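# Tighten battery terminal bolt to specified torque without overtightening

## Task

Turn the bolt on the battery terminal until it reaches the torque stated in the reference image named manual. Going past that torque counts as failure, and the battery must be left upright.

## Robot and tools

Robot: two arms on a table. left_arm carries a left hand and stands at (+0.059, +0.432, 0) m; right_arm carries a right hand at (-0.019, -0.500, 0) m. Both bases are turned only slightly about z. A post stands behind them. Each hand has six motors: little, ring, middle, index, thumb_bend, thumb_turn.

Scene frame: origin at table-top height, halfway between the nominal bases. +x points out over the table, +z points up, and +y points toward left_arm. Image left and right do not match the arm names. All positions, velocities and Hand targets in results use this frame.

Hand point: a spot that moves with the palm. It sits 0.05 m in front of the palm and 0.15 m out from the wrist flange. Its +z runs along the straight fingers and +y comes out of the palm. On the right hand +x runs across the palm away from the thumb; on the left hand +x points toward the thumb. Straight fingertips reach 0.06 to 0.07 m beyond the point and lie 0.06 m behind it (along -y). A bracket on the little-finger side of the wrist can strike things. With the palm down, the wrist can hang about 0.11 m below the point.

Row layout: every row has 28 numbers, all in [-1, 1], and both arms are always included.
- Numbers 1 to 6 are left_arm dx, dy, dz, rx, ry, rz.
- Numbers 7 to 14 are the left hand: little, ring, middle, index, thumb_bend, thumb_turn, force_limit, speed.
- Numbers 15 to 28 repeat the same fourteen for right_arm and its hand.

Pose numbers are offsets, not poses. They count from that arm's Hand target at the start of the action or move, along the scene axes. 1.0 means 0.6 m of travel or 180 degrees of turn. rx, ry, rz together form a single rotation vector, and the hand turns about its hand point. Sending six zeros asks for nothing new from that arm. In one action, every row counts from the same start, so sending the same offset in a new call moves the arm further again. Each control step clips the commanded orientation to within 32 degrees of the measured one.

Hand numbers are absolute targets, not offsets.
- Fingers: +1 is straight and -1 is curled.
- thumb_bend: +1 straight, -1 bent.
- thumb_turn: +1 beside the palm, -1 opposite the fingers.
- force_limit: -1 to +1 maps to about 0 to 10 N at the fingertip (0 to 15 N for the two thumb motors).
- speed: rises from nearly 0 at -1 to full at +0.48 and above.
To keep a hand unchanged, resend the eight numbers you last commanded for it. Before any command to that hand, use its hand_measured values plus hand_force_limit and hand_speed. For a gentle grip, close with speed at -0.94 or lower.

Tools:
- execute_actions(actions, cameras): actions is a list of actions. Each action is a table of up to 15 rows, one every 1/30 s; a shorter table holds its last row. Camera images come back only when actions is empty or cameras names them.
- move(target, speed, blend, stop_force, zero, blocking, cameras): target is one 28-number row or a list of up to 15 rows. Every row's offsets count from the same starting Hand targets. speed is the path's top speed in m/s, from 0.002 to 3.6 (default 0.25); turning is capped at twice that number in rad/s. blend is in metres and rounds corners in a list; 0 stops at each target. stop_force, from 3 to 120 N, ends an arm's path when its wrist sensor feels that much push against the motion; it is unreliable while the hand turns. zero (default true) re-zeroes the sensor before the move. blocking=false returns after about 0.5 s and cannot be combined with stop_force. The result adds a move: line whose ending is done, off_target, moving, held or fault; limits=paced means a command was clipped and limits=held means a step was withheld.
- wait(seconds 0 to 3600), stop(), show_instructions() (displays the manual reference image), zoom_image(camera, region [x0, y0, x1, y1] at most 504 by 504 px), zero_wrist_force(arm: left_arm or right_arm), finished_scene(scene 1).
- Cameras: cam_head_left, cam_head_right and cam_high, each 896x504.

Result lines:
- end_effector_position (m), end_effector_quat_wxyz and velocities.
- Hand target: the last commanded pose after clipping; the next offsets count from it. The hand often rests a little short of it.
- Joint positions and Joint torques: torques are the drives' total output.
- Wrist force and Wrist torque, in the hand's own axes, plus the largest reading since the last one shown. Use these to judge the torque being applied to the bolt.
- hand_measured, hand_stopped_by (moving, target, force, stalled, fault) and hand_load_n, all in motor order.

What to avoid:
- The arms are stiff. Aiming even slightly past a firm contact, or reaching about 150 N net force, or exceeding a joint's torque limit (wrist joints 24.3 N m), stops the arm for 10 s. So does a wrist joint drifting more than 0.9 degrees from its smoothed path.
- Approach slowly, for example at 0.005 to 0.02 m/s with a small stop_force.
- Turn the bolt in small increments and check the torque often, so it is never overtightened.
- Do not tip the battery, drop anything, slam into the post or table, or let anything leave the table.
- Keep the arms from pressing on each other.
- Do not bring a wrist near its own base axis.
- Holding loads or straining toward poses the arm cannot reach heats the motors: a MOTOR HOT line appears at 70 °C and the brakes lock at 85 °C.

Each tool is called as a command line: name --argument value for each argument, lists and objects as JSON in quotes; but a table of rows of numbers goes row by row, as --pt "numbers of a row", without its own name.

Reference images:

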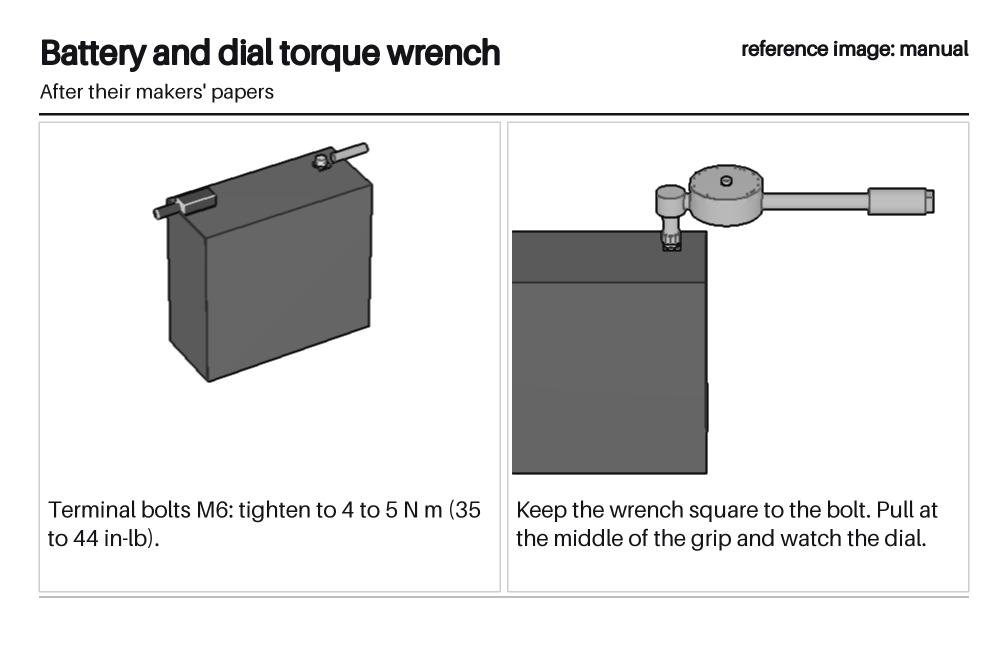

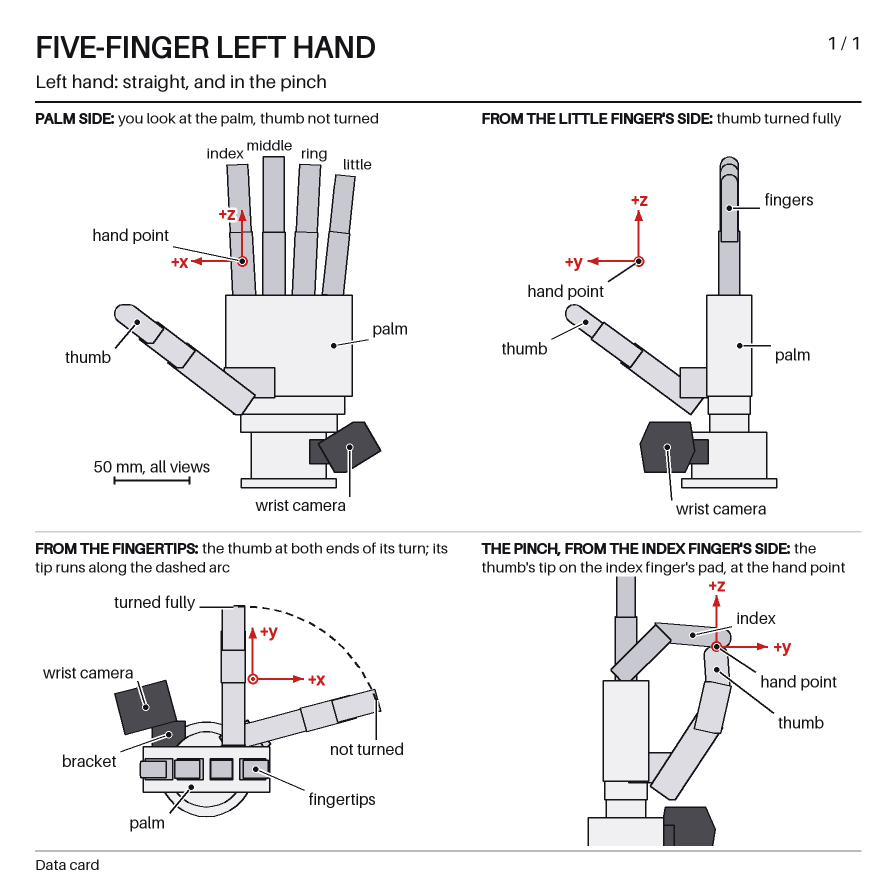

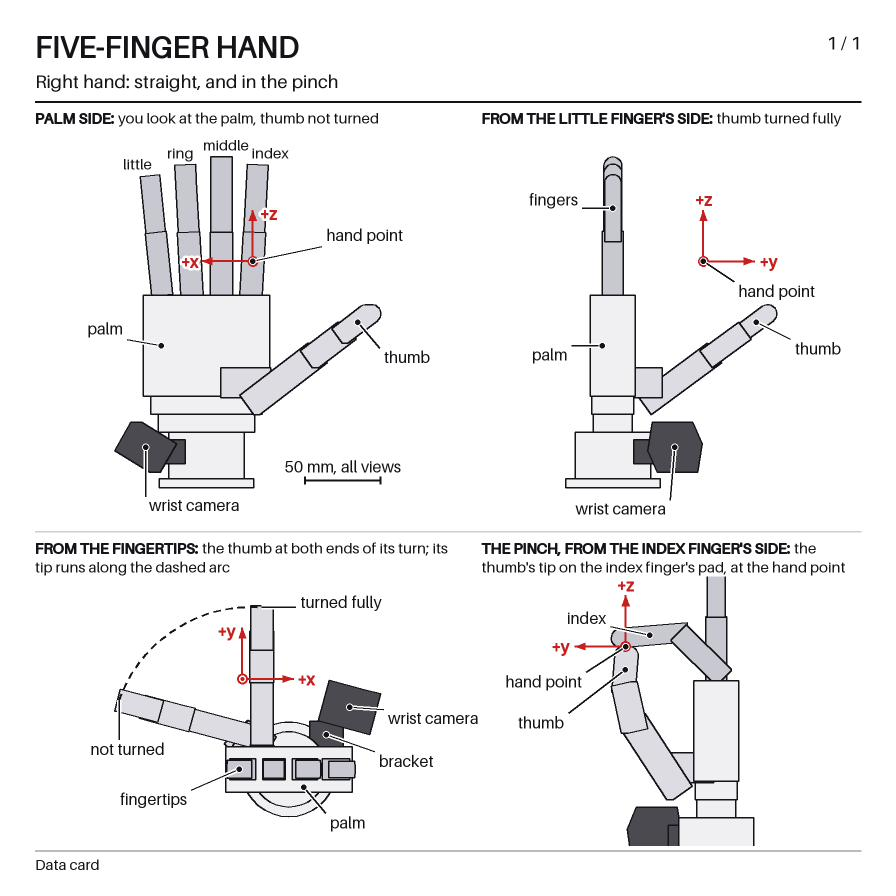

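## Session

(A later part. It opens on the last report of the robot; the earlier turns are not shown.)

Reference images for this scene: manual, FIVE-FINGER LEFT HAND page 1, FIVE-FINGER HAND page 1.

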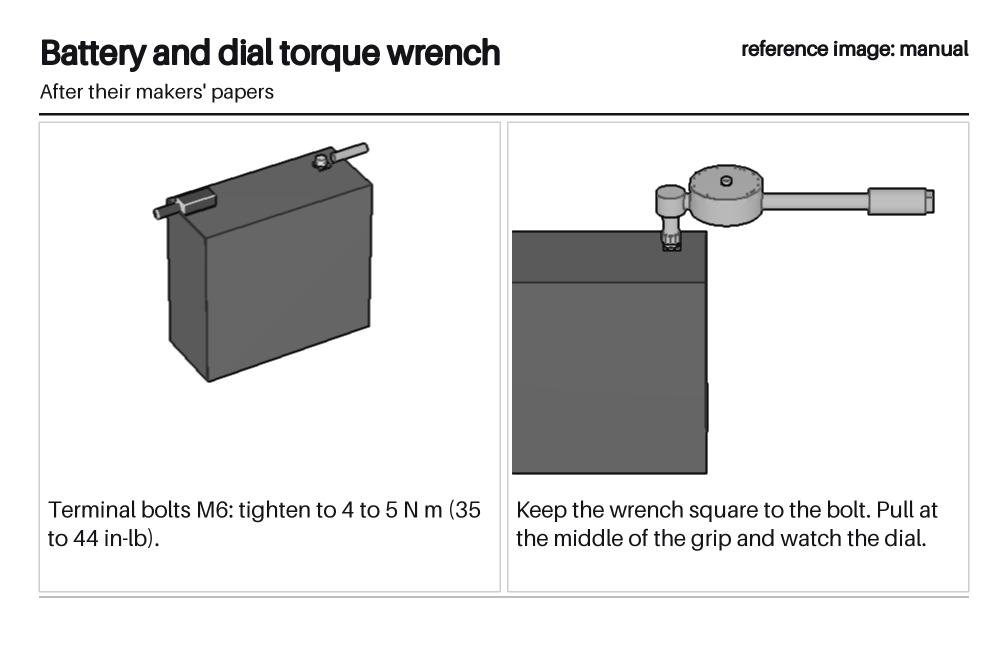

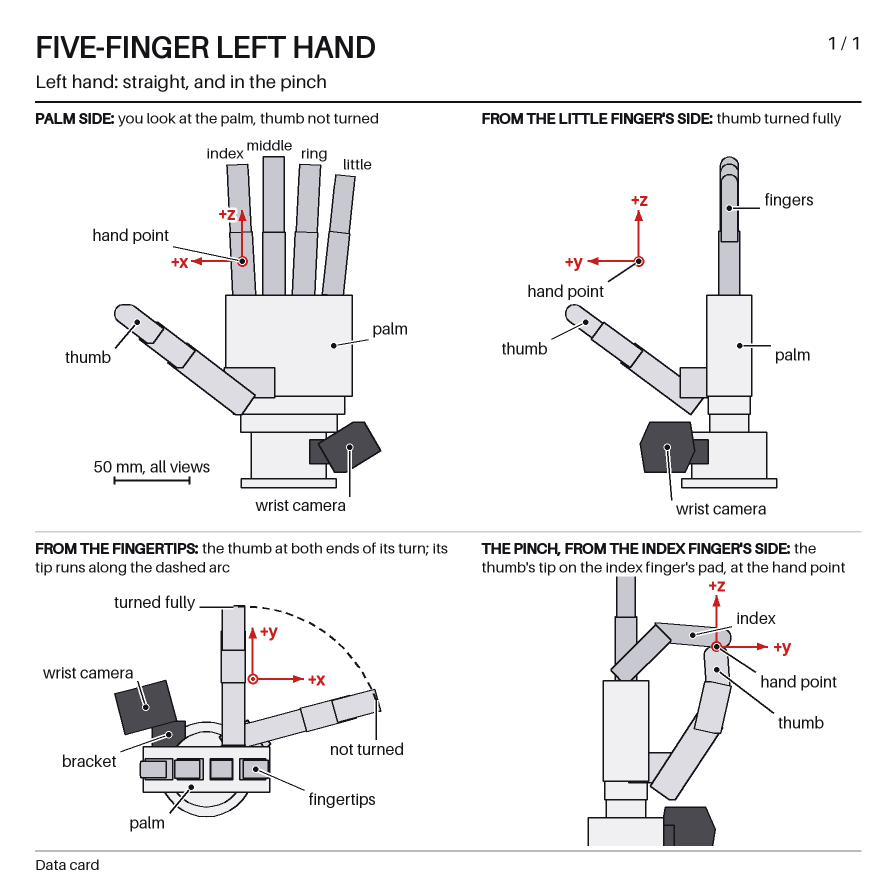

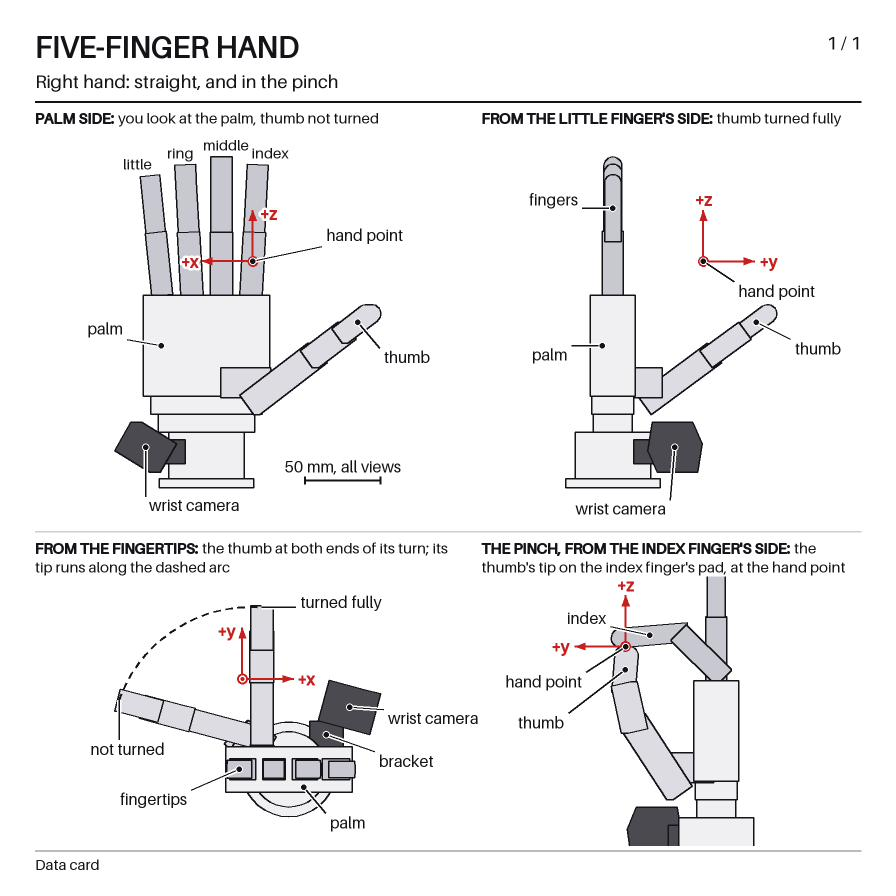

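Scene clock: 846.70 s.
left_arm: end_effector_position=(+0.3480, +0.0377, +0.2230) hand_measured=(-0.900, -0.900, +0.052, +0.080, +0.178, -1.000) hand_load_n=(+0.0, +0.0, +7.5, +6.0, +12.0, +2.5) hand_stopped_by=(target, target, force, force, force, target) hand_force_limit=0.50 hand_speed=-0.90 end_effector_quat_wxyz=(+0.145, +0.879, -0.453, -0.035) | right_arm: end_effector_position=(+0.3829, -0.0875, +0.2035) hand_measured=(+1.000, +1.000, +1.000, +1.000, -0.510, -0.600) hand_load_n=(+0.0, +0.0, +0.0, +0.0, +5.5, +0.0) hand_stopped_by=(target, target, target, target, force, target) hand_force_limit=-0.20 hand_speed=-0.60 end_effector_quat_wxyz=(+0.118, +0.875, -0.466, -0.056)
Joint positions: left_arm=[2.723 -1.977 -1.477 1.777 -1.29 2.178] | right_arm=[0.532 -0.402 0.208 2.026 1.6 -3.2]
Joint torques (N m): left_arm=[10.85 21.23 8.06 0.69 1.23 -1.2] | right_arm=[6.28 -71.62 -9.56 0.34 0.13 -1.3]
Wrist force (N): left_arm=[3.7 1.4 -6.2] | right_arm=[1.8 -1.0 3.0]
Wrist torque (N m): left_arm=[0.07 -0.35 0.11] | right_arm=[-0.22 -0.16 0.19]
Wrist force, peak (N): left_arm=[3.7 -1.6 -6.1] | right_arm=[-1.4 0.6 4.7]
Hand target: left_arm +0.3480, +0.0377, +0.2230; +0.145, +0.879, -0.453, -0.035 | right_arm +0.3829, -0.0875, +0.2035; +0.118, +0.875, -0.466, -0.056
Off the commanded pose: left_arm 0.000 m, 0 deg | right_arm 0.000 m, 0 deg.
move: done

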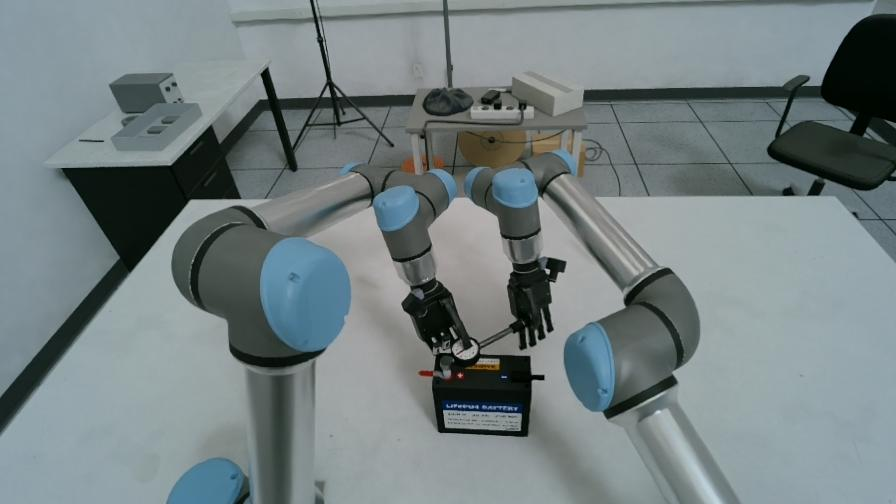

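move --pt "0 0 0.0042 0 0 0 -0.9 -0.9 -0.5 -0.5 -0.1 -1 0.5 -0.9 0 0 0.0042 0 0 0 1 1 1 1 -0.7 -0.6 -0.2 -0.6" --pt "-0.00257 -0.00183 0.0042 0 0 -0.01111 -0.9 -0.9 -0.5 -0.5 -0.1 -1 0.5 -0.9 -0.00957 -0.0036 0.0042 0 0 -0.01111 1 1 1 1 -0.7 -0.6 -0.2 -0.6" --pt "-0.00257 -0.00183 0 0 0 -0.01111 -0.9 -0.9 -0.5 -0.5 -0.1 -1 0.5 -0.9 -0.00957 -0.0036 0 0 0 -0.01111 1 1 1 1 -0.7 -0.6 -0.2 -0.6" --speed 0.01

move --pt "0 0 0.0042 0 0 0 -0.9 -0.9 -0.5 -0.5 -0.1 -1 0.5 -0.9 0 0 0.0042 0 0 0 1 1 1 1 -0.7 -0.6 -0.2 -0.6" --pt "-0.00262 -0.00173 0.0042 0 0 -0.01111 -0.9 -0.9 -0.5 -0.5 -0.1 -1 0.5 -0.9 -0.00968 -0.00328 0.0042 0 0 -0.01111 1 1 1 1 -0.7 -0.6 -0.2 -0.6" --pt "-0.00262 -0.00173 0 0 0 -0.01111 -0.9 -0.9 -0.5 -0.5 -0.1 -1 0.5 -0.9 -0.00968 -0.00328 0 0 0 -0.01111 1 1 1 1 -0.7 -0.6 -0.2 -0.6" --speed 0.01

move --pt "0 0 0.0042 0 0 0 -0.9 -0.9 -0.5 -0.5 -0.1 -1 0.5 -0.9 0 0 0.0042 0 0 0 1 1 1 1 -0.7 -0.6 -0.2 -0.6" --pt "-0.00268 -0.00163 0.0042 0 0 -0.01111 -0.9 -0.9 -0.5 -0.5 -0.1 -1 0.5 -0.9 -0.00977 -0.00293 0.0042 0 0 -0.01111 1 1 1 1 -0.7 -0.6 -0.2 -0.6" --pt "-0.00268 -0.00163 0 0 0 -0.01111 -0.9 -0.9 -0.5 -0.5 -0.1 -1 0.5 -0.9 -0.00977 -0.00293 0 0 0 -0.01111 1 1 1 1 -0.7 -0.6 -0.2 -0.6" --speed 0.01

move --pt "0 0 0.0042 0 0 0 -0.9 -0.9 -0.5 -0.5 -0.1 -1 0.5 -0.9 0 0 0.0042 0 0 0 1 1 1 1 -0.7 -0.6 -0.2 -0.6" --pt "-0.00273 -0.00157 0.0042 0 0 -0.01111 -0.9 -0.9 -0.5 -0.5 -0.1 -1 0.5 -0.9 -0.00988 -0.0026 0.0042 0 0 -0.01111 1 1 1 1 -0.7 -0.6 -0.2 -0.6" --pt "-0.00273 -0.00157 0 0 0 -0.01111 -0.9 -0.9 -0.5 -0.5 -0.1 -1 0.5 -0.9 -0.00988 -0.0026 0 0 0 -0.01111 1 1 1 1 -0.7 -0.6 -0.2 -0.6" --speed 0.01

move --pt "0 0 0.0042 0 0 0 -0.9 -0.9 -0.5 -0.5 -0.1 -1 0.5 -0.9 0 0 0.0042 0 0 0 1 1 1 1 -0.7 -0.6 -0.2 -0.6" --pt "-0.00278 -0.00143 0.0042 0 0 -0.01111 -0.9 -0.9 -0.5 -0.5 -0.1 -1 0.5 -0.9 -0.00998 -0.00223 0.0042 0 0 -0.01111 1 1 1 1 -0.7 -0.6 -0.2 -0.6" --pt "-0.00278 -0.00143 0 0 0 -0.01111 -0.9 -0.9 -0.5 -0.5 -0.1 -1 0.5 -0.9 -0.00998 -0.00223 0 0 0 -0.01111 1 1 1 1 -0.7 -0.6 -0.2 -0.6" --speed 0.01

move --pt "0 0 0.0042 0 0 0 -0.9 -0.9 -0.5 -0.5 -0.1 -1 0.5 -0.9 0 0 0.0042 0 0 0 1 1 1 1 -0.7 -0.6 -0.2 -0.6" --pt "-0.00283 -0.00137 0.0042 0 0 -0.01111 -0.9 -0.9 -0.5 -0.5 -0.1 -1 0.5 -0.9 -0.01003 -0.0019 0.0042 0 0 -0.01111 1 1 1 1 -0.7 -0.6 -0.2 -0.6" --pt "-0.00283 -0.00137 0 0 0 -0.01111 -0.9 -0.9 -0.5 -0.5 -0.1 -1 0.5 -0.9 -0.01003 -0.0019 0 0 0 -0.01111 1 1 1 1 -0.7 -0.6 -0.2 -0.6" --speed 0.01

Scene clock: 850.77 s.
left_arm: end_effector_position=(+0.3464, +0.0366, +0.2231) hand_measured=(-0.900, -0.900, +0.052, +0.080, +0.178, -1.000) hand_load_n=(+0.0, +0.0, +8.0, +6.5, +12.0, +2.5) hand_stopped_by=(target, target, force, force, force, target) hand_force_limit=0.50 hand_speed=-0.90 end_effector_quat_wxyz=(+0.145, +0.871, -0.468, -0.038) | right_arm: end_effector_position=(+0.3771, -0.0897, +0.2035) hand_measured=(+1.000, +1.000, +1.000, +1.000, -0.510, -0.600) hand_load_n=(+0.0, +0.0, +0.0, +0.5, +5.5, +0.0) hand_stopped_by=(target, target, target, target, force, target) hand_force_limit=-0.20 hand_speed=-0.60 end_effector_quat_wxyz=(+0.117, +0.867, -0.481, -0.058)
Joint positions: left_arm=[2.717 -1.988 -1.464 1.766 -1.293 2.208] | right_arm=[0.527 -0.467 0.338 1.962 1.592 -3.171]
Joint torques (N m): left_arm=[-8.38 22.22 7.64 0.3 -1.7 1.77] | right_arm=[-6.59 -69.81 -11.79 0.05 -1.88 1.12]
Wrist force (N): left_arm=[5.0 0.9 -4.8] | right_arm=[1.1 -0.6 2.4]
Wrist torque (N m): left_arm=[0.04 -0.35 -0.02] | right_arm=[-0.16 -0.10 0.04]
Wrist force, peak (N): left_arm=[4.0 1.8 -7.0] | right_arm=[2.0 -1.4 3.5]
Hand target: left_arm +0.3464, +0.0366, +0.2230; +0.145, +0.871, -0.468, -0.038 | right_arm +0.3771, -0.0897, +0.2035; +0.117, +0.867, -0.481, -0.058
Off the commanded pose: left_arm 0.000 m, 0 deg | right_arm 0.000 m, 0 deg.
move: done

Scene clock: 853.57 s.
left_arm: end_effector_position=(+0.3449, +0.0356, +0.2231) hand_measured=(-0.900, -0.900, +0.052, +0.080, +0.178, -1.000) hand_load_n=(+0.0, +0.0, +8.0, +6.5, +11.5, +2.0) hand_stopped_by=(target, target, force, force, force, target) hand_force_limit=0.50 hand_speed=-0.90 end_effector_quat_wxyz=(+0.144, +0.863, -0.483, -0.040) | right_arm: end_effector_position=(+0.3713, -0.0917, +0.2035) hand_measured=(+1.000, +1.000, +1.000, +1.000, -0.510, -0.600) hand_load_n=(+0.0, +0.0, +0.0, +0.0, +5.5, +0.0) hand_stopped_by=(target, target, target, target, force, target) hand_force_limit=-0.20 hand_speed=-0.60 end_effector_quat_wxyz=(+0.116, +0.858, -0.496, -0.060)
Joint positions: left_arm=[2.71 -1.998 -1.451 1.756 -1.296 2.237] | right_arm=[0.522 -0.514 0.43 1.917 1.584 -3.142]
Joint torques (N m): left_arm=[-9.53 23.23 8.6 0.05 -1.75 1.76] | right_arm=[-6.71 -71.03 -10.99 -0.07 -1.86 1.61]
Wrist force (N): left_arm=[4.6 -0.1 -4.4] | right_arm=[0.2 -0.4 2.5]
Wrist torque (N m): left_arm=[0.05 -0.34 -0.04] | right_arm=[-0.15 -0.08 0.01]
Wrist force, peak (N): left_arm=[4.8 0.8 -5.5] | right_arm=[0.4 -0.9 3.3]
Hand target: left_arm +0.3449, +0.0356, +0.2230; +0.144, +0.863, -0.483, -0.040 | right_arm +0.3713, -0.0917, +0.2035; +0.116, +0.858, -0.496, -0.060
Off the commanded pose: left_arm 0.000 m, 0 deg | right_arm 0.000 m, 0 deg.
move: done

Scene clock: 856.33 s.
left_arm: end_effector_position=(+0.3433, +0.0346, +0.2231) hand_measured=(-0.900, -0.900, +0.052, +0.080, +0.178, -1.000) hand_load_n=(+0.0, +0.0, +8.5, +7.0, +11.5, +2.0) hand_stopped_by=(target, target, force, force, force, target) hand_force_limit=0.50 hand_speed=-0.90 end_effector_quat_wxyz=(+0.143, +0.854, -0.498, -0.043) | right_arm: end_effector_position=(+0.3655, -0.0934, +0.2036) hand_measured=(+1.000, +1.000, +1.000, +1.000, -0.510, -0.600) hand_load_n=(+0.0, +0.0, +0.0, +0.5, +5.5, +0.0) hand_stopped_by=(target, target, target, target, force, target) hand_force_limit=-0.20 hand_speed=-0.60 end_effector_quat_wxyz=(+0.115, +0.849, -0.511, -0.062)
Joint positions: left_arm=[2.704 -2.008 -1.439 1.745 -1.3 2.267] | right_arm=[0.518 -0.554 0.506 1.88 1.576 -3.112]
Joint torques (N m): left_arm=[-9.27 23.23 8.26 -0.01 -1.76 1.79] | right_arm=[-7.97 -68.54 -9.79 0.29 -1.65 1.45]
Wrist force (N): left_arm=[4.4 -1.4 -3.4] | right_arm=[-0.9 0.2 3.3]
Wrist torque (N m): left_arm=[-0.02 -0.32 -0.03] | right_arm=[-0.10 -0.04 -0.03]
Wrist force, peak (N): left_arm=[4.6 -0.4 -4.9] | right_arm=[-0.1 -0.4 3.4]
Hand target: left_arm +0.3433, +0.0346, +0.2230; +0.143, +0.854, -0.498, -0.043 | right_arm +0.3654, -0.0934, +0.2035; +0.115, +0.849, -0.511, -0.062
Off the commanded pose: left_arm 0.000 m, 0 deg | right_arm 0.000 m, 0 deg.
move: done

Scene clock: 859.10 s.
left_arm: end_effector_position=(+0.3416, +0.0336, +0.2231) hand_measured=(-0.900, -0.900, +0.052, +0.080, +0.178, -1.000) hand_load_n=(+0.0, +0.0, +9.0, +7.0, +11.5, +2.0) hand_stopped_by=(target, target, force, force, force, target) hand_force_limit=0.50 hand_speed=-0.90 end_effector_quat_wxyz=(+0.142, +0.845, -0.513, -0.045) | right_arm: end_effector_position=(+0.3595, -0.0950, +0.2036) hand_measured=(+1.000, +1.000, +1.000, +1.000, -0.510, -0.600) hand_load_n=(-0.5, +0.0, +0.0, -0.5, +5.5, +0.0) hand_stopped_by=(target, target, target, target, force, target) hand_force_limit=-0.20 hand_speed=-0.60 end_effector_quat_wxyz=(+0.114, +0.840, -0.526, -0.064)
Joint positions: left_arm=[2.697 -2.018 -1.426 1.735 -1.304 2.296] | right_arm=[0.514 -0.589 0.573 1.848 1.568 -3.083]
Joint torques (N m): left_arm=[-9.1 24.6 8.23 -0.01 -1.77 1.86] | right_arm=[-7.19 -68.79 -12.02 -0.37 -1.48 1.49]
Wrist force (N): left_arm=[4.0 -2.3 -3.5] | right_arm=[-1.5 0.4 3.5]
Wrist torque (N m): left_arm=[0.02 -0.32 -0.04] | right_arm=[-0.10 -0.01 -0.05]
Wrist force, peak (N): left_arm=[4.9 -1.0 -4.2] | right_arm=[-1.3 0.0 3.6]
Hand target: left_arm +0.3416, +0.0337, +0.2230; +0.142, +0.845, -0.513, -0.045 | right_arm +0.3595, -0.0950, +0.2035; +0.114, +0.840, -0.526, -0.064
Off the commanded pose: left_arm 0.000 m, 0 deg | right_arm 0.000 m, 0 deg.
move: done

Scene clock: 861.83 s.
left_arm: end_effector_position=(+0.3400, +0.0328, +0.2231) hand_measured=(-0.900, -0.900, +0.052, +0.080, +0.178, -1.000) hand_load_n=(+0.0, +0.0, +9.0, +7.5, +11.5, +2.0) hand_stopped_by=(target, target, force, force, force, target) hand_force_limit=0.50 hand_speed=-0.90 end_effector_quat_wxyz=(+0.142, +0.836, -0.528, -0.048) | right_arm: end_effector_position=(+0.3535, -0.0963, +0.2036) hand_measured=(+1.000, +1.000, +1.000, +1.000, -0.510, -0.600) hand_load_n=(+0.0, +0.0, +0.0, +0.0, +5.5, +0.0) hand_stopped_by=(target, target, target, target, force, target) hand_force_limit=-0.20 hand_speed=-0.60 end_effector_quat_wxyz=(+0.113, +0.831, -0.541, -0.066)
Joint positions: left_arm=[2.69 -2.028 -1.413 1.724 -1.308 2.324] | right_arm=[0.51 -0.62 0.633 1.82 1.56 -3.053]
Joint torques (N m): left_arm=[-9.45 24.79 9.09 -0.06 -1.87 1.8] | right_arm=[-9.33 -68.19 -12.66 -0.14 -1.42 1.3]
Wrist force (N): left_arm=[3.2 -2.8 -3.0] | right_arm=[-2.4 0.5 3.6]
Wrist torque (N m): left_arm=[-0.03 -0.31 -0.04] | right_arm=[-0.11 0.05 -0.11]
Wrist force, peak (N): left_arm=[4.3 -2.4 -4.0] | right_arm=[-2.6 0.7 3.5]
Hand target: left_arm +0.3400, +0.0328, +0.2230; +0.142, +0.836, -0.528, -0.048 | right_arm +0.3535, -0.0963, +0.2035; +0.113, +0.831, -0.541, -0.066
Off the commanded pose: left_arm 0.000 m, 0 deg | right_arm 0.000 m, 0 deg.
move: done

Scene clock: 864.57 s.
left_arm: end_effector_position=(+0.3383, +0.0320, +0.2232) hand_measured=(-0.900, -0.900, +0.052, +0.080, +0.178, -1.000) hand_load_n=(+0.0, +0.0, +9.0, +7.5, +11.5, +2.0) hand_stopped_by=(target, target, force, force, force, target) hand_force_limit=0.50 hand_speed=-0.90 end_effector_quat_wxyz=(+0.141, +0.827, -0.542, -0.050) end_effector_velocity=(+0.000, +0.000, -0.002) end_effector_angular_velocity=(-0.001, -0.001, -0.001) | right_arm: end_effector_position=(+0.3475, -0.0974, +0.2036) hand_measured=(+1.000, +1.000, +1.000, +1.000, -0.510, -0.600) hand_load_n=(+0.0, +0.0, +0.0, +0.0, +5.5, +0.0) hand_stopped_by=(target, target, target, target, force, target) hand_force_limit=-0.20 hand_speed=-0.60 end_effector_quat_wxyz=(+0.112, +0.822, -0.555, -0.068)
Joint positions: left_arm=[2.683 -2.037 -1.4 1.714 -1.312 2.353] | right_arm=[0.506 -0.65 0.688 1.794 1.552 -3.022]
Joint velocities: left_arm=[-0.001 -0.001 -0.003 0.005 0 0] | right_arm=[within noise]
Joint torques (N m): left_arm=[-9.72 25.38 9.54 -0.03 -1.76 1.7] | right_arm=[-9.59 -68.13 -11.07 0.11 -1.18 1.47]
Wrist force (N): left_arm=[2.3 -2.8 -3.4] | right_arm=[-3.0 1.0 3.3]
Wrist torque (N m): left_arm=[0.00 -0.31 -0.04] | right_arm=[-0.08 0.06 -0.12]
Wrist force, peak (N): left_arm=[1.3 -4.1 4.1] | right_arm=[-3.2 0.9 3.9]
Hand target: left_arm +0.3383, +0.0320, +0.2230; +0.141, +0.827, -0.542, -0.050 | right_arm +0.3475, -0.0974, +0.2035; +0.112, +0.822, -0.555, -0.068
Off the commanded pose: left_arm 0.000 m, 0 deg | right_arm 0.000 m, 0 deg.
move: done

show_instructions

Reference images for this scene: manual, FIVE-FINGER LEFT HAND page 1, FIVE-FINGER HAND page 1.

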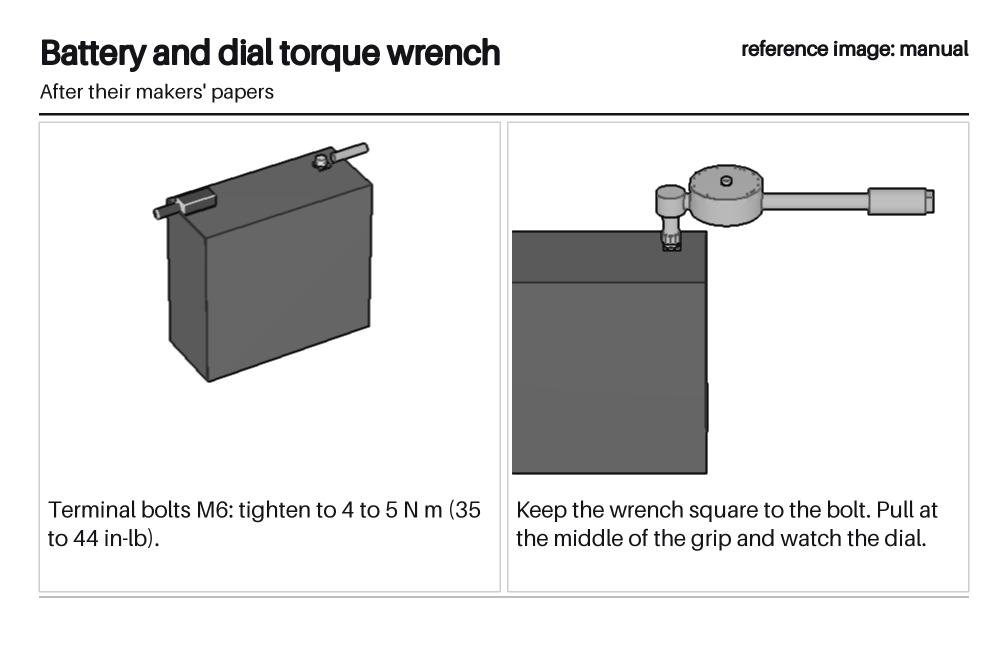

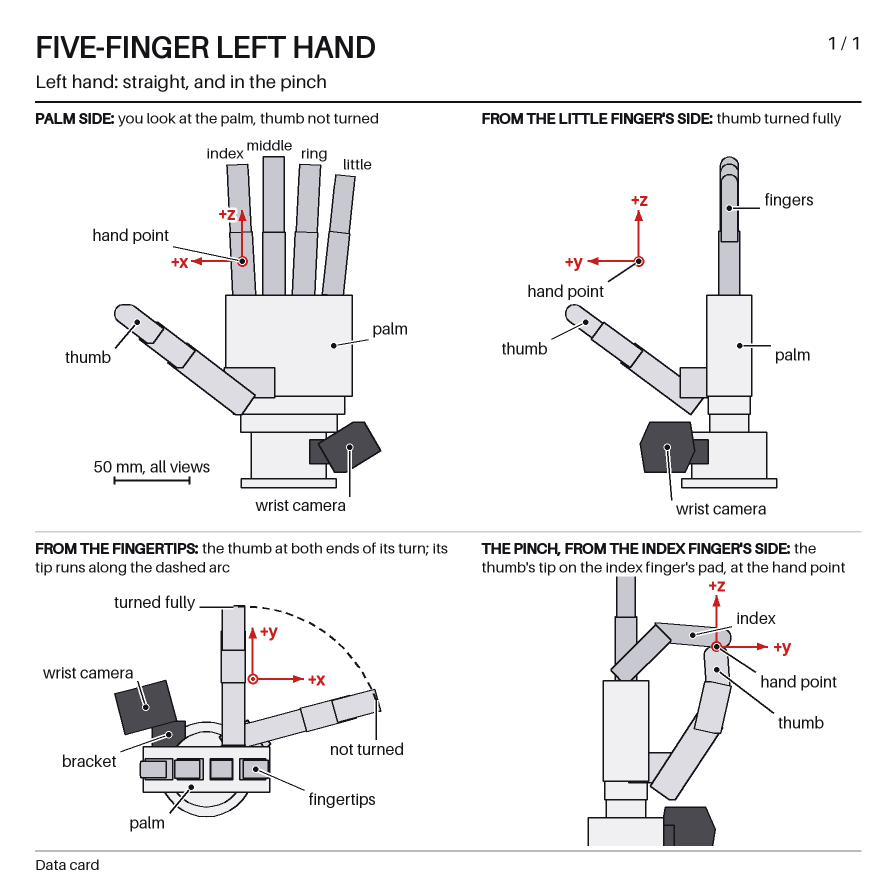

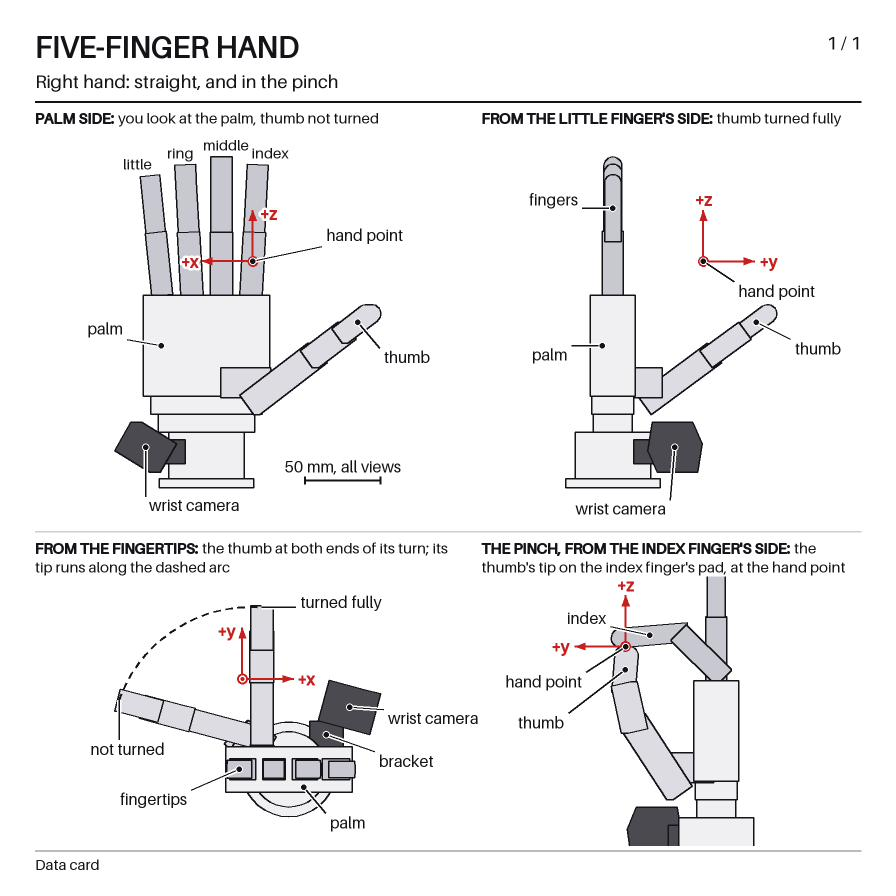

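move --pt "0 0 0.0042 0 0 0 -0.9 -0.9 -0.5 -0.5 -0.1 -1 0.5 -0.9 0 0 0.0042 0 0 0 1 1 1 1 -0.7 -0.6 -0.2 -0.6" --pt "-0.00215 -0.0009 0.0042 0 0 -0.00833 -0.9 -0.9 -0.5 -0.5 -0.1 -1 0.5 -0.9 -0.00757 -0.00115 0.0042 0 0 -0.00833 1 1 1 1 -0.7 -0.6 -0.2 -0.6" --pt "-0.00215 -0.0009 0 0 0 -0.00833 -0.9 -0.9 -0.5 -0.5 -0.1 -1 0.5 -0.9 -0.00757 -0.00115 0 0 0 -0.00833 1 1 1 1 -0.7 -0.6 -0.2 -0.6" --speed 0.01

move --pt "0 0 0.0042 0 0 0 -0.9 -0.9 -0.5 -0.5 -0.1 -1 0.5 -0.9 0 0 0.0042 0 0 0 1 1 1 1 -0.7 -0.6 -0.2 -0.6" --pt "-0.00218 -0.00085 0.0042 0 0 -0.00833 -0.9 -0.9 -0.5 -0.5 -0.1 -1 0.5 -0.9 -0.0076 -0.001 0.0042 0 0 -0.00833 1 1 1 1 -0.7 -0.6 -0.2 -0.6" --pt "-0.00218 -0.00085 0 0 0 -0.00833 -0.9 -0.9 -0.5 -0.5 -0.1 -1 0.5 -0.9 -0.0076 -0.001 0 0 0 -0.00833 1 1 1 1 -0.7 -0.6 -0.2 -0.6" --speed 0.01

move --pt "0 0 0.0042 0 0 0 -0.9 -0.9 -0.5 -0.5 -0.1 -1 0.5 -0.9 0 0 0.0042 0 0 0 1 1 1 1 -0.7 -0.6 -0.2 -0.6" --pt "-0.00221 -0.00083 0.0042 0 0 -0.00833 -0.9 -0.9 -0.5 -0.5 -0.1 -1 0.5 -0.9 -0.00762 -0.0008 0.0042 0 0 -0.00833 1 1 1 1 -0.7 -0.6 -0.2 -0.6" --pt "-0.00221 -0.00083 0 0 0 -0.00833 -0.9 -0.9 -0.5 -0.5 -0.1 -1 0.5 -0.9 -0.00762 -0.0008 0 0 0 -0.00833 1 1 1 1 -0.7 -0.6 -0.2 -0.6" --speed 0.01

move --pt "0 0 0.0042 0 0 0 -0.9 -0.9 -0.5 -0.5 -0.1 -1 0.5 -0.9 0 0 0.0042 0 0 0 1 1 1 1 -0.7 -0.6 -0.2 -0.6" --pt "-0.00223 -0.0008 0.0042 0 0 -0.00833 -0.9 -0.9 -0.5 -0.5 -0.1 -1 0.5 -0.9 -0.00763 -0.0006 0.0042 0 0 -0.00833 1 1 1 1 -0.7 -0.6 -0.2 -0.6" --pt "-0.00223 -0.0008 0 0 0 -0.00833 -0.9 -0.9 -0.5 -0.5 -0.1 -1 0.5 -0.9 -0.00763 -0.0006 0 0 0 -0.00833 1 1 1 1 -0.7 -0.6 -0.2 -0.6" --speed 0.01

Scene clock: 868.73 s.
left_arm: end_effector_position=(+0.3370, +0.0314, +0.2232) hand_measured=(-0.900, -0.900, +0.052, +0.080, +0.178, -1.000) hand_load_n=(+0.0, +0.0, +9.0, +7.5, +11.0, +2.0) hand_stopped_by=(target, target, force, force, force, target) hand_force_limit=0.50 hand_speed=-0.90 end_effector_quat_wxyz=(+0.140, +0.820, -0.553, -0.052) | right_arm: end_effector_position=(+0.3430, -0.0981, +0.2036) hand_measured=(+1.000, +1.000, +1.000, +1.000, -0.510, -0.600) hand_load_n=(+0.0, +0.0, +0.0, +0.0, +5.5, +0.0) hand_stopped_by=(target, target, target, target, force, target) hand_force_limit=-0.20 hand_speed=-0.60 end_effector_quat_wxyz=(+0.111, +0.814, -0.566, -0.069)
Joint positions: left_arm=[2.678 -2.044 -1.391 1.706 -1.315 2.374] | right_arm=[0.504 -0.671 0.727 1.776 1.546 -2.999]
Joint torques (N m): left_arm=[-9.65 26.16 8.77 0.06 -1.91 1.7] | right_arm=[-9.39 -62.52 -13.14 0.1 -1.21 1.42]
Wrist force (N): left_arm=[1.9 -3.1 -3.0] | right_arm=[-3.7 0.8 3.7]
Wrist torque (N m): left_arm=[-0.05 -0.28 -0.05] | right_arm=[-0.10 0.12 -0.17]
Wrist force, peak (N): left_arm=[2.9 -2.3 -5.2] | right_arm=[-3.8 0.5 4.4]
Hand target: left_arm +0.3370, +0.0314, +0.2230; +0.140, +0.820, -0.553, -0.052 | right_arm +0.3430, -0.0981, +0.2035; +0.111, +0.814, -0.566, -0.069
Off the commanded pose: left_arm 0.000 m, 0 deg | right_arm 0.000 m, 0 deg.
move: done

Scene clock: 871.03 s.
left_arm: end_effector_position=(+0.3357, +0.0309, +0.2231) hand_measured=(-0.900, -0.900, +0.052, +0.080, +0.178, -1.000) hand_load_n=(+0.0, +0.0, +8.5, +7.0, +11.0, +2.0) hand_stopped_by=(target, target, force, force, force, target) hand_force_limit=0.50 hand_speed=-0.90 end_effector_quat_wxyz=(+0.139, +0.812, -0.564, -0.054) | right_arm: end_effector_position=(+0.3384, -0.0987, +0.2036) hand_measured=(+1.000, +1.000, +1.000, +1.000, -0.510, -0.600) hand_load_n=(+0.0, +0.0, +0.0, +0.0, +5.5, +0.0) hand_stopped_by=(target, target, target, target, force, target) hand_force_limit=-0.20 hand_speed=-0.60 end_effector_quat_wxyz=(+0.110, +0.807, -0.576, -0.071)
Joint positions: left_arm=[2.673 -2.051 -1.382 1.699 -1.319 2.396] | right_arm=[0.502 -0.691 0.764 1.758 1.54 -2.976]
Joint torques (N m): left_arm=[-9.92 26.16 9.82 -0.04 -1.88 1.79] | right_arm=[-9.56 -54.26 -11.79 0.18 -1.09 1.42]
Wrist force (N): left_arm=[1.7 -3.3 -2.8] | right_arm=[-4.2 0.5 4.2]
Wrist torque (N m): left_arm=[-0.05 -0.21 -0.07] | right_arm=[-0.15 0.14 -0.19]
Wrist force, peak (N): left_arm=[2.4 -3.9 4.0] | right_arm=[-4.1 1.0 4.3]
Hand target: left_arm +0.3357, +0.0309, +0.2230; +0.139, +0.812, -0.564, -0.054 | right_arm +0.3384, -0.0987, +0.2035; +0.110, +0.807, -0.576, -0.071
Off the commanded pose: left_arm 0.000 m, 0 deg | right_arm 0.000 m, 0 deg.
move: done

Scene clock: 873.33 s.
left_arm: end_effector_position=(+0.3343, +0.0304, +0.2231) hand_measured=(-0.900, -0.900, +0.052, +0.080, +0.178, -1.000) hand_load_n=(+0.0, +0.0, +9.0, +7.0, +11.5, +2.0) hand_stopped_by=(target, target, force, force, force, target) hand_force_limit=0.50 hand_speed=-0.90 end_effector_quat_wxyz=(+0.139, +0.805, -0.574, -0.056) | right_arm: end_effector_position=(+0.3338, -0.0992, +0.2037) hand_measured=(+1.000, +1.000, +1.000, +1.000, -0.510, -0.600) hand_load_n=(+0.0, +0.0, +0.0, +0.0, +6.0, +0.0) hand_stopped_by=(target, target, target, target, force, target) hand_force_limit=-0.20 hand_speed=-0.60 end_effector_quat_wxyz=(+0.109, +0.799, -0.587, -0.072)
Joint positions: left_arm=[2.667 -2.058 -1.373 1.691 -1.322 2.417] | right_arm=[0.5 -0.71 0.799 1.742 1.534 -2.953]
Joint torques (N m): left_arm=[-9.14 25.9 8.21 0.17 -1.86 1.76] | right_arm=[-9.83 -45.84 -10.59 0.36 -0.85 1.37]
Wrist force (N): left_arm=[1.7 -3.3 -2.7] | right_arm=[-4.6 0.4 4.5]
Wrist torque (N m): left_arm=[-0.05 -0.22 -0.07] | right_arm=[-0.20 0.15 -0.21]
Wrist force, peak (N): left_arm=[3.0 -4.1 3.8] | right_arm=[-4.6 0.4 4.5]
Hand target: left_arm +0.3343, +0.0304, +0.2230; +0.139, +0.805, -0.574, -0.056 | right_arm +0.3338, -0.0992, +0.2035; +0.109, +0.799, -0.587, -0.072
Off the commanded pose: left_arm 0.000 m, 0 deg | right_arm 0.000 m, 0 deg.
move: done

Scene clock: 875.63 s.
left_arm: end_effector_position=(+0.3330, +0.0300, +0.2231) hand_measured=(-0.900, -0.900, +0.052, +0.080, +0.178, -1.000) hand_load_n=(+0.0, +0.0, +9.0, +7.0, +11.0, +2.0) hand_stopped_by=(target, target, force, force, force, target) hand_force_limit=0.50 hand_speed=-0.90 end_effector_quat_wxyz=(+0.138, +0.797, -0.585, -0.057) | right_arm: end_effector_position=(+0.3293, -0.0996, +0.2037) hand_measured=(+1.000, +1.000, +1.000, +1.000, -0.510, -0.600) hand_load_n=(+0.0, +0.0, +0.0, +0.0, +6.0, +0.0) hand_stopped_by=(target, target, target, target, force, target) hand_force_limit=-0.20 hand_speed=-0.60 end_effector_quat_wxyz=(+0.108, +0.791, -0.597, -0.073)
Joint positions: left_arm=[2.662 -2.065 -1.364 1.684 -1.326 2.438] | right_arm=[0.498 -0.729 0.833 1.726 1.527 -2.929]
Joint torques (N m): left_arm=[-9.43 26.65 8.91 -0.16 -1.74 1.72] | right_arm=[-9.12 -41.88 -12.94 0.44 -0.8 1.29]
Wrist force (N): left_arm=[1.4 -3.3 -3.2] | right_arm=[-4.6 0.9 4.0]
Wrist torque (N m): left_arm=[-0.02 -0.22 -0.08] | right_arm=[-0.13 0.14 -0.20]
Wrist force, peak (N): left_arm=[2.9 -3.7 4.0] | right_arm=[-5.1 0.7 4.4]
Hand target: left_arm +0.3330, +0.0299, +0.2230; +0.138, +0.797, -0.585, -0.057 | right_arm +0.3293, -0.0996, +0.2035; +0.108, +0.791, -0.597, -0.074
Off the commanded pose: left_arm 0.000 m, 0 deg | right_arm 0.000 m, 0 deg.
move: done

move --pt "0 0 0.0042 0 0 0 -0.9 -0.9 -0.5 -0.5 -0.1 -1 0.5 -0.9 0 0 0.0042 0 0 0 1 1 1 1 -0.7 -0.6 -0.2 -0.6" --pt "-0.00225 -0.0007 0.0042 0 0 -0.00833 -0.9 -0.9 -0.5 -0.5 -0.1 -1 0.5 -0.9 -0.00765 0.0002 0.0042 0 0 -0.00833 1 1 1 1 -0.7 -0.6 -0.2 -0.6" --pt "-0.00225 -0.0007 0 0 0 -0.00833 -0.9 -0.9 -0.5 -0.5 -0.1 -1 0.5 -0.9 -0.00765 0.0002 0 0 0 -0.00833 1 1 1 1 -0.7 -0.6 -0.2 -0.6" --speed 0.01

move --pt "0 0 0.0042 0 0 0 -0.9 -0.9 -0.5 -0.5 -0.1 -1 0.5 -0.9 0 0 0.0042 0 0 0 1 1 1 1 -0.7 -0.6 -0.2 -0.6" --pt "-0.00227 -0.00067 0.0042 0 0 -0.00833 -0.9 -0.9 -0.5 -0.5 -0.1 -1 0.5 -0.9 -0.00766 -0.0001 0.0042 0 0 -0.00833 1 1 1 1 -0.7 -0.6 -0.2 -0.6" --pt "-0.00227 -0.00067 0 0 0 -0.00833 -0.9 -0.9 -0.5 -0.5 -0.1 -1 0.5 -0.9 -0.00766 -0.0001 0 0 0 -0.00833 1 1 1 1 -0.7 -0.6 -0.2 -0.6" --speed 0.01

move --pt "0 0 0.0042 0 0 0 -0.9 -0.9 -0.5 -0.5 -0.1 -1 0.5 -0.9 0 0 0.0042 0 0 0 1 1 1 1 -0.7 -0.6 -0.2 -0.6" --pt "-0.00228 -0.0006 0.0042 0 0 -0.00833 -0.9 -0.9 -0.5 -0.5 -0.1 -1 0.5 -0.9 -0.00765 0.0001 0.0042 0 0 -0.00833 1 1 1 1 -0.7 -0.6 -0.2 -0.6" --pt "-0.00228 -0.0006 0 0 0 -0.00833 -0.9 -0.9 -0.5 -0.5 -0.1 -1 0.5 -0.9 -0.00765 0.0001 0 0 0 -0.00833 1 1 1 1 -0.7 -0.6 -0.2 -0.6" --speed 0.01

move --pt "0 0 0.0042 0 0 0 -0.9 -0.9 -0.5 -0.5 -0.1 -1 0.5 -0.9 0 0 0.0042 0 0 0 1 1 1 1 -0.7 -0.6 -0.2 -0.6" --pt "-0.00229 -0.00055 0.0042 0 0 -0.00833 -0.9 -0.9 -0.5 -0.5 -0.1 -1 0.5 -0.9 -0.00765 0.0003 0.0042 0 0 -0.00833 1 1 1 1 -0.7 -0.6 -0.2 -0.6" --pt "-0.00229 -0.00055 0 0 0 -0.00833 -0.9 -0.9 -0.5 -0.5 -0.1 -1 0.5 -0.9 -0.00765 0.0003 0 0 0 -0.00833 1 1 1 1 -0.7 -0.6 -0.2 -0.6" --speed 0.01

Scene clock: 878.93 s.
left_arm: end_effector_position=(+0.3317, +0.0295, +0.2231) hand_measured=(-0.900, -0.900, +0.052, +0.080, +0.178, -1.000) hand_load_n=(+0.0, +0.0, +10.0, +8.0, +10.5, +1.5) hand_stopped_by=(target, target, force, force, force, target) hand_force_limit=0.50 hand_speed=-0.90 end_effector_quat_wxyz=(+0.137, +0.789, -0.595, -0.059) | right_arm: end_effector_position=(+0.3247, -0.0995, +0.2037) hand_measured=(+1.000, +1.000, +1.000, +1.000, -0.510, -0.600) hand_load_n=(+0.0, +0.0, +0.0, +0.0, +6.0, +0.0) hand_stopped_by=(target, target, target, target, force, target) hand_force_limit=-0.20 hand_speed=-0.60 end_effector_quat_wxyz=(+0.107, +0.784, -0.607, -0.075) end_effector_velocity=(-0.001, +0.000, -0.002) end_effector_angular_velocity=(-0.002, +0.003, +0.000)
Joint positions: left_arm=[2.656 -2.072 -1.355 1.676 -1.329 2.459] | right_arm=[0.497 -0.746 0.864 1.711 1.521 -2.905]
Joint velocities: left_arm=[within noise] | right_arm=[0 0.002 0.005 -0.003 0 0]
Joint torques (N m): left_arm=[-9.39 28.04 10.26 -0.41 -0.66 1.59] | right_arm=[-7.71 -40.8 -12.43 0.04 -1.77 1.47]
Wrist force (N): left_arm=[-1.3 -6.2 -1.0] | right_arm=[-0.5 1.2 3.2]
Wrist torque (N m): left_arm=[-0.21 -0.21 -0.02] | right_arm=[-0.07 -0.05 -0.02]
Wrist force, peak (N): left_arm=[-1.3 -6.2 -1.0] | right_arm=[-4.7 0.7 4.7]
Hand target: left_arm +0.3316, +0.0295, +0.2230; +0.137, +0.789, -0.595, -0.059 | right_arm +0.3247, -0.0995, +0.2035; +0.107, +0.784, -0.607, -0.075
Off the commanded pose: left_arm 0.000 m, 0 deg | right_arm 0.000 m, 0 deg.
move: done

Scene clock: 881.23 s.
left_arm: end_effector_position=(+0.3303, +0.0291, +0.2231) hand_measured=(-0.900, -0.900, +0.052, +0.080, +0.178, -1.000) hand_load_n=(+0.0, +0.0, +9.5, +8.0, +10.5, +1.0) hand_stopped_by=(target, target, force, force, force, target) hand_force_limit=0.50 hand_speed=-0.90 end_effector_quat_wxyz=(+0.136, +0.782, -0.606, -0.061) | right_arm: end_effector_position=(+0.3201, -0.0995, +0.2037) hand_measured=(+1.000, +1.000, +1.000, +1.000, -0.510, -0.600) hand_load_n=(+0.0, +0.0, +0.0, +0.0, +5.5, -0.5) hand_stopped_by=(target, target, target, target, force, target) hand_force_limit=-0.20 hand_speed=-0.60 end_effector_quat_wxyz=(+0.106, +0.776, -0.618, -0.076)
Joint positions: left_arm=[2.65 -2.079 -1.346 1.669 -1.333 2.479] | right_arm=[0.495 -0.764 0.895 1.696 1.515 -2.881]
Joint torques (N m): left_arm=[-10.15 27.94 10.19 -0.34 -0.51 1.61] | right_arm=[-8.06 -41.86 -12.38 -0.09 -1.84 1.49]
Wrist force (N): left_arm=[-1.8 -5.3 -1.2] | right_arm=[0.2 1.4 2.9]
Wrist torque (N m): left_arm=[-0.10 -0.21 -0.04] | right_arm=[-0.03 -0.08 0.02]
Wrist force, peak (N): left_arm=[-2.4 -7.2 0.9] | right_arm=[-0.5 1.2 3.7]
Hand target: left_arm +0.3303, +0.0291, +0.2230; +0.136, +0.782, -0.606, -0.061 | right_arm +0.3201, -0.0995, +0.2035; +0.106, +0.775, -0.618, -0.076
Off the commanded pose: left_arm 0.000 m, 0 deg | right_arm 0.000 m, 0 deg.
move: done

Scene clock: 883.53 s.
left_arm: end_effector_position=(+0.3289, +0.0288, +0.2231) hand_measured=(-0.900, -0.900, +0.052, +0.080, +0.178, -1.000) hand_load_n=(+0.0, +0.5, +9.5, +7.5, +11.0, +1.5) hand_stopped_by=(target, target, force, force, force, target) hand_force_limit=0.50 hand_speed=-0.90 end_effector_quat_wxyz=(+0.136, +0.774, -0.616, -0.063) | right_arm: end_effector_position=(+0.3155, -0.0995, +0.2037) hand_measured=(+1.000, +1.000, +1.000, +1.000, -0.510, -0.600) hand_load_n=(+0.0, +0.0, +0.0, +0.0, +5.5, -0.5) hand_stopped_by=(target, target, target, target, force, target) hand_force_limit=-0.20 hand_speed=-0.60 end_effector_quat_wxyz=(+0.105, +0.767, -0.628, -0.078)
Joint positions: left_arm=[2.645 -2.085 -1.337 1.662 -1.337 2.5] | right_arm=[0.494 -0.781 0.924 1.682 1.508 -2.857]
Joint torques (N m): left_arm=[-10.05 27.18 9.79 0 -0.66 1.6] | right_arm=[-7.04 -40.28 -12.53 -0.25 -2.34 1.3]
Wrist force (N): left_arm=[-0.8 -4.2 -1.8] | right_arm=[1.2 0.9 3.0]
Wrist torque (N m): left_arm=[-0.06 -0.28 -0.03] | right_arm=[-0.11 -0.12 0.05]
Wrist force, peak (N): left_arm=[-2.6 -7.0 0.8] | right_arm=[0.3 0.9 3.6]
Hand target: left_arm +0.3289, +0.0288, +0.2230; +0.136, +0.774, -0.616, -0.063 | right_arm +0.3155, -0.0995, +0.2035; +0.105, +0.767, -0.628, -0.078
Off the commanded pose: left_arm 0.000 m, 0 deg | right_arm 0.000 m, 0 deg.
move: done

Scene clock: 885.83 s.
left_arm: end_effector_position=(+0.3275, +0.0284, +0.2231) hand_measured=(-0.900, -0.900, +0.052, +0.080, +0.178, -1.000) hand_load_n=(+0.0, +0.0, +8.5, +7.0, +11.0, +1.5) hand_stopped_by=(target, target, force, force, force, target) hand_force_limit=0.50 hand_speed=-0.90 end_effector_quat_wxyz=(+0.135, +0.766, -0.626, -0.064) | right_arm: end_effector_position=(+0.3109, -0.0993, +0.2036) hand_measured=(+1.000, +1.000, +1.000, +1.000, -0.510, -0.600) hand_load_n=(+0.0, +0.0, +0.0, +0.0, +5.0, -0.5) hand_stopped_by=(target, target, target, target, force, target) hand_force_limit=-0.20 hand_speed=-0.60 end_effector_quat_wxyz=(+0.104, +0.759, -0.638, -0.079)
Joint positions: left_arm=[2.639 -2.091 -1.328 1.655 -1.341 2.521] | right_arm=[0.493 -0.797 0.953 1.668 1.502 -2.832]
Joint torques (N m): left_arm=[-10.14 27 9.03 0 -0.74 1.7] | right_arm=[-6.83 -38.89 -11.93 -0.08 -2.18 1.67]
Wrist force (N): left_arm=[-0.5 -3.4 -2.7] | right_arm=[2.6 0.7 3.1]
Wrist torque (N m): left_arm=[0.01 -0.29 -0.05] | right_arm=[-0.11 -0.18 0.10]
Wrist force, peak (N): left_arm=[-3.1 -6.5 0.8] | right_arm=[2.6 0.7 3.1]
Hand target: left_arm +0.3275, +0.0284, +0.2230; +0.135, +0.766, -0.626, -0.065 | right_arm +0.3109, -0.0993, +0.2035; +0.104, +0.759, -0.638, -0.079
Off the commanded pose: left_arm 0.000 m, 0 deg | right_arm 0.000 m, 0 deg.
move: done

wait --seconds 0.1 --cameras '["cam_head_left","cam_head_right"]'

zoom_image --camera "cam_head_left" --region '[436, 350, 466, 380]'

zoom_image --camera "cam_head_left" --region '[440, 330, 550, 400]'

Scene clock: 886.37 s.
left_arm: end_effector_position=(+0.3275, +0.0284, +0.2230) hand_measured=(-0.900, -0.900, +0.052, +0.080, +0.178, -1.000) hand_load_n=(+0.0, +0.0, +8.5, +6.5, +11.5, +1.5) hand_stopped_by=(target, target, force, force, force, target) hand_force_limit=0.50 hand_speed=-0.90 end_effector_quat_wxyz=(+0.135, +0.766, -0.626, -0.065) | right_arm: end_effector_position=(+0.3109, -0.0993, +0.2035) hand_measured=(+1.000, +1.000, +1.000, +1.000, -0.510, -0.600) hand_load_n=(+0.0, +0.0, +0.0, +0.0, +5.5, -1.0) hand_stopped_by=(target, target, target, target, force, target) hand_force_limit=-0.20 hand_speed=-0.60 end_effector_quat_wxyz=(+0.104, +0.759, -0.638, -0.079)
Joint positions: left_arm=[2.639 -2.092 -1.328 1.655 -1.341 2.521] | right_arm=[0.493 -0.797 0.954 1.667 1.502 -2.832]
Joint torques (N m): left_arm=[-9.76 26.65 8.69 0.14 -0.03 1.71] | right_arm=[-7.64 -38.68 -10.82 -0.24 -2.52 1.6]
Wrist force (N): left_arm=[1.0 -2.8 -4.0] | right_arm=[3.3 0.4 3.4]
Wrist torque (N m): left_arm=[0.05 -0.32 -0.05] | right_arm=[-0.15 -0.21 0.12]
Wrist force, peak (N): left_arm=[1.0 -2.9 -4.6] | right_arm=[3.4 0.6 3.6]
Hand target: left_arm +0.3275, +0.0284, +0.2230; +0.135, +0.766, -0.626, -0.065 | right_arm +0.3109, -0.0993, +0.2035; +0.104, +0.759, -0.638, -0.079
Off the commanded pose: left_arm 0.000 m, 0 deg | right_arm 0.000 m, 0 deg.
wait: 0.10 s; at rest from the start

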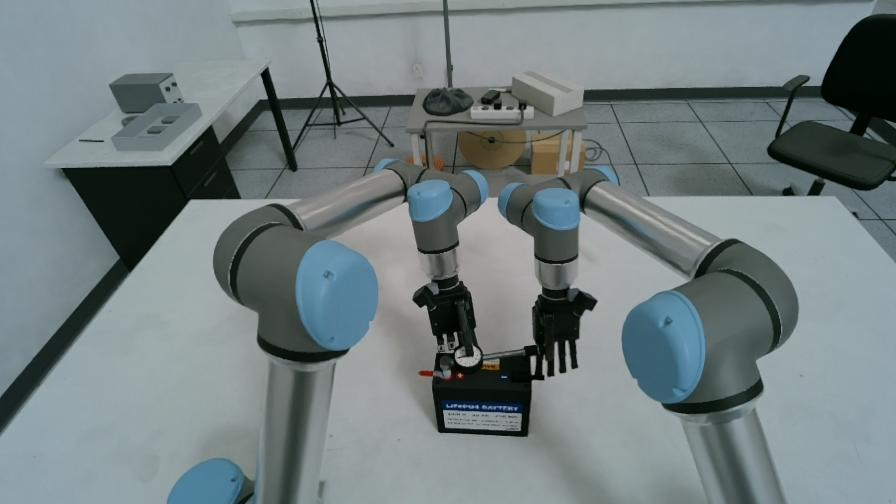

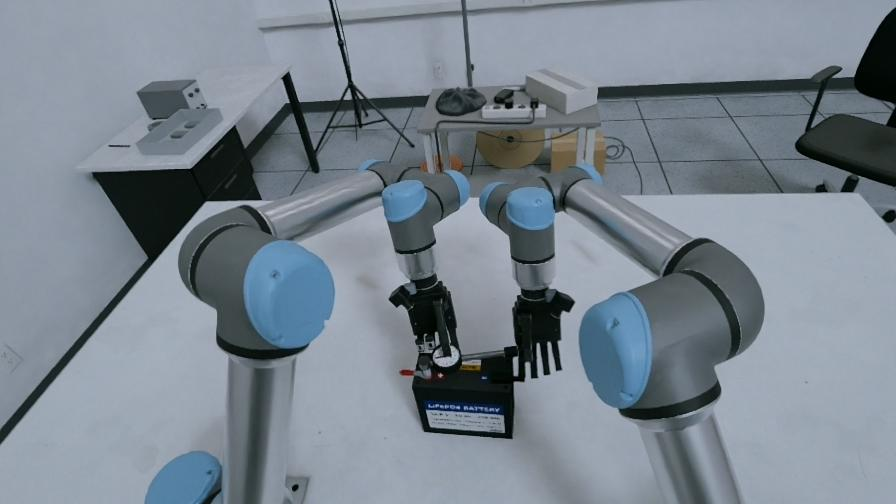

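Scaled by 16.800 from the camera's image (finer frame: 1280x720).

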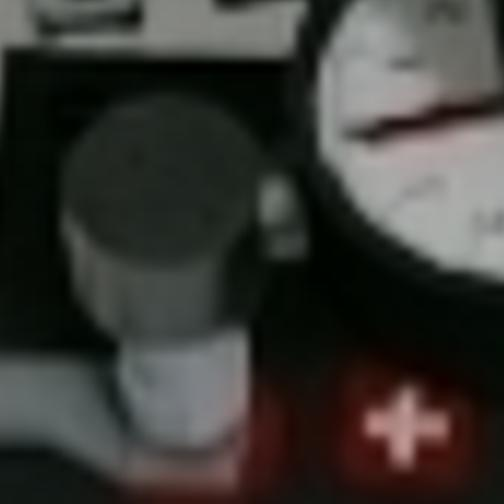

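Scaled by 4.582 from the camera's image (finer frame: 1280x720).

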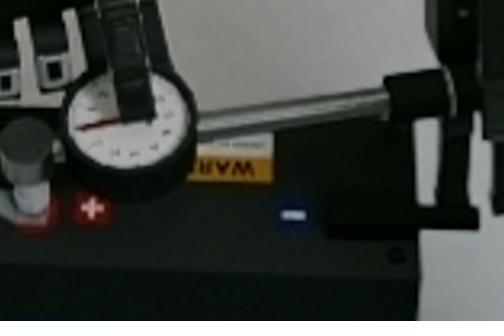

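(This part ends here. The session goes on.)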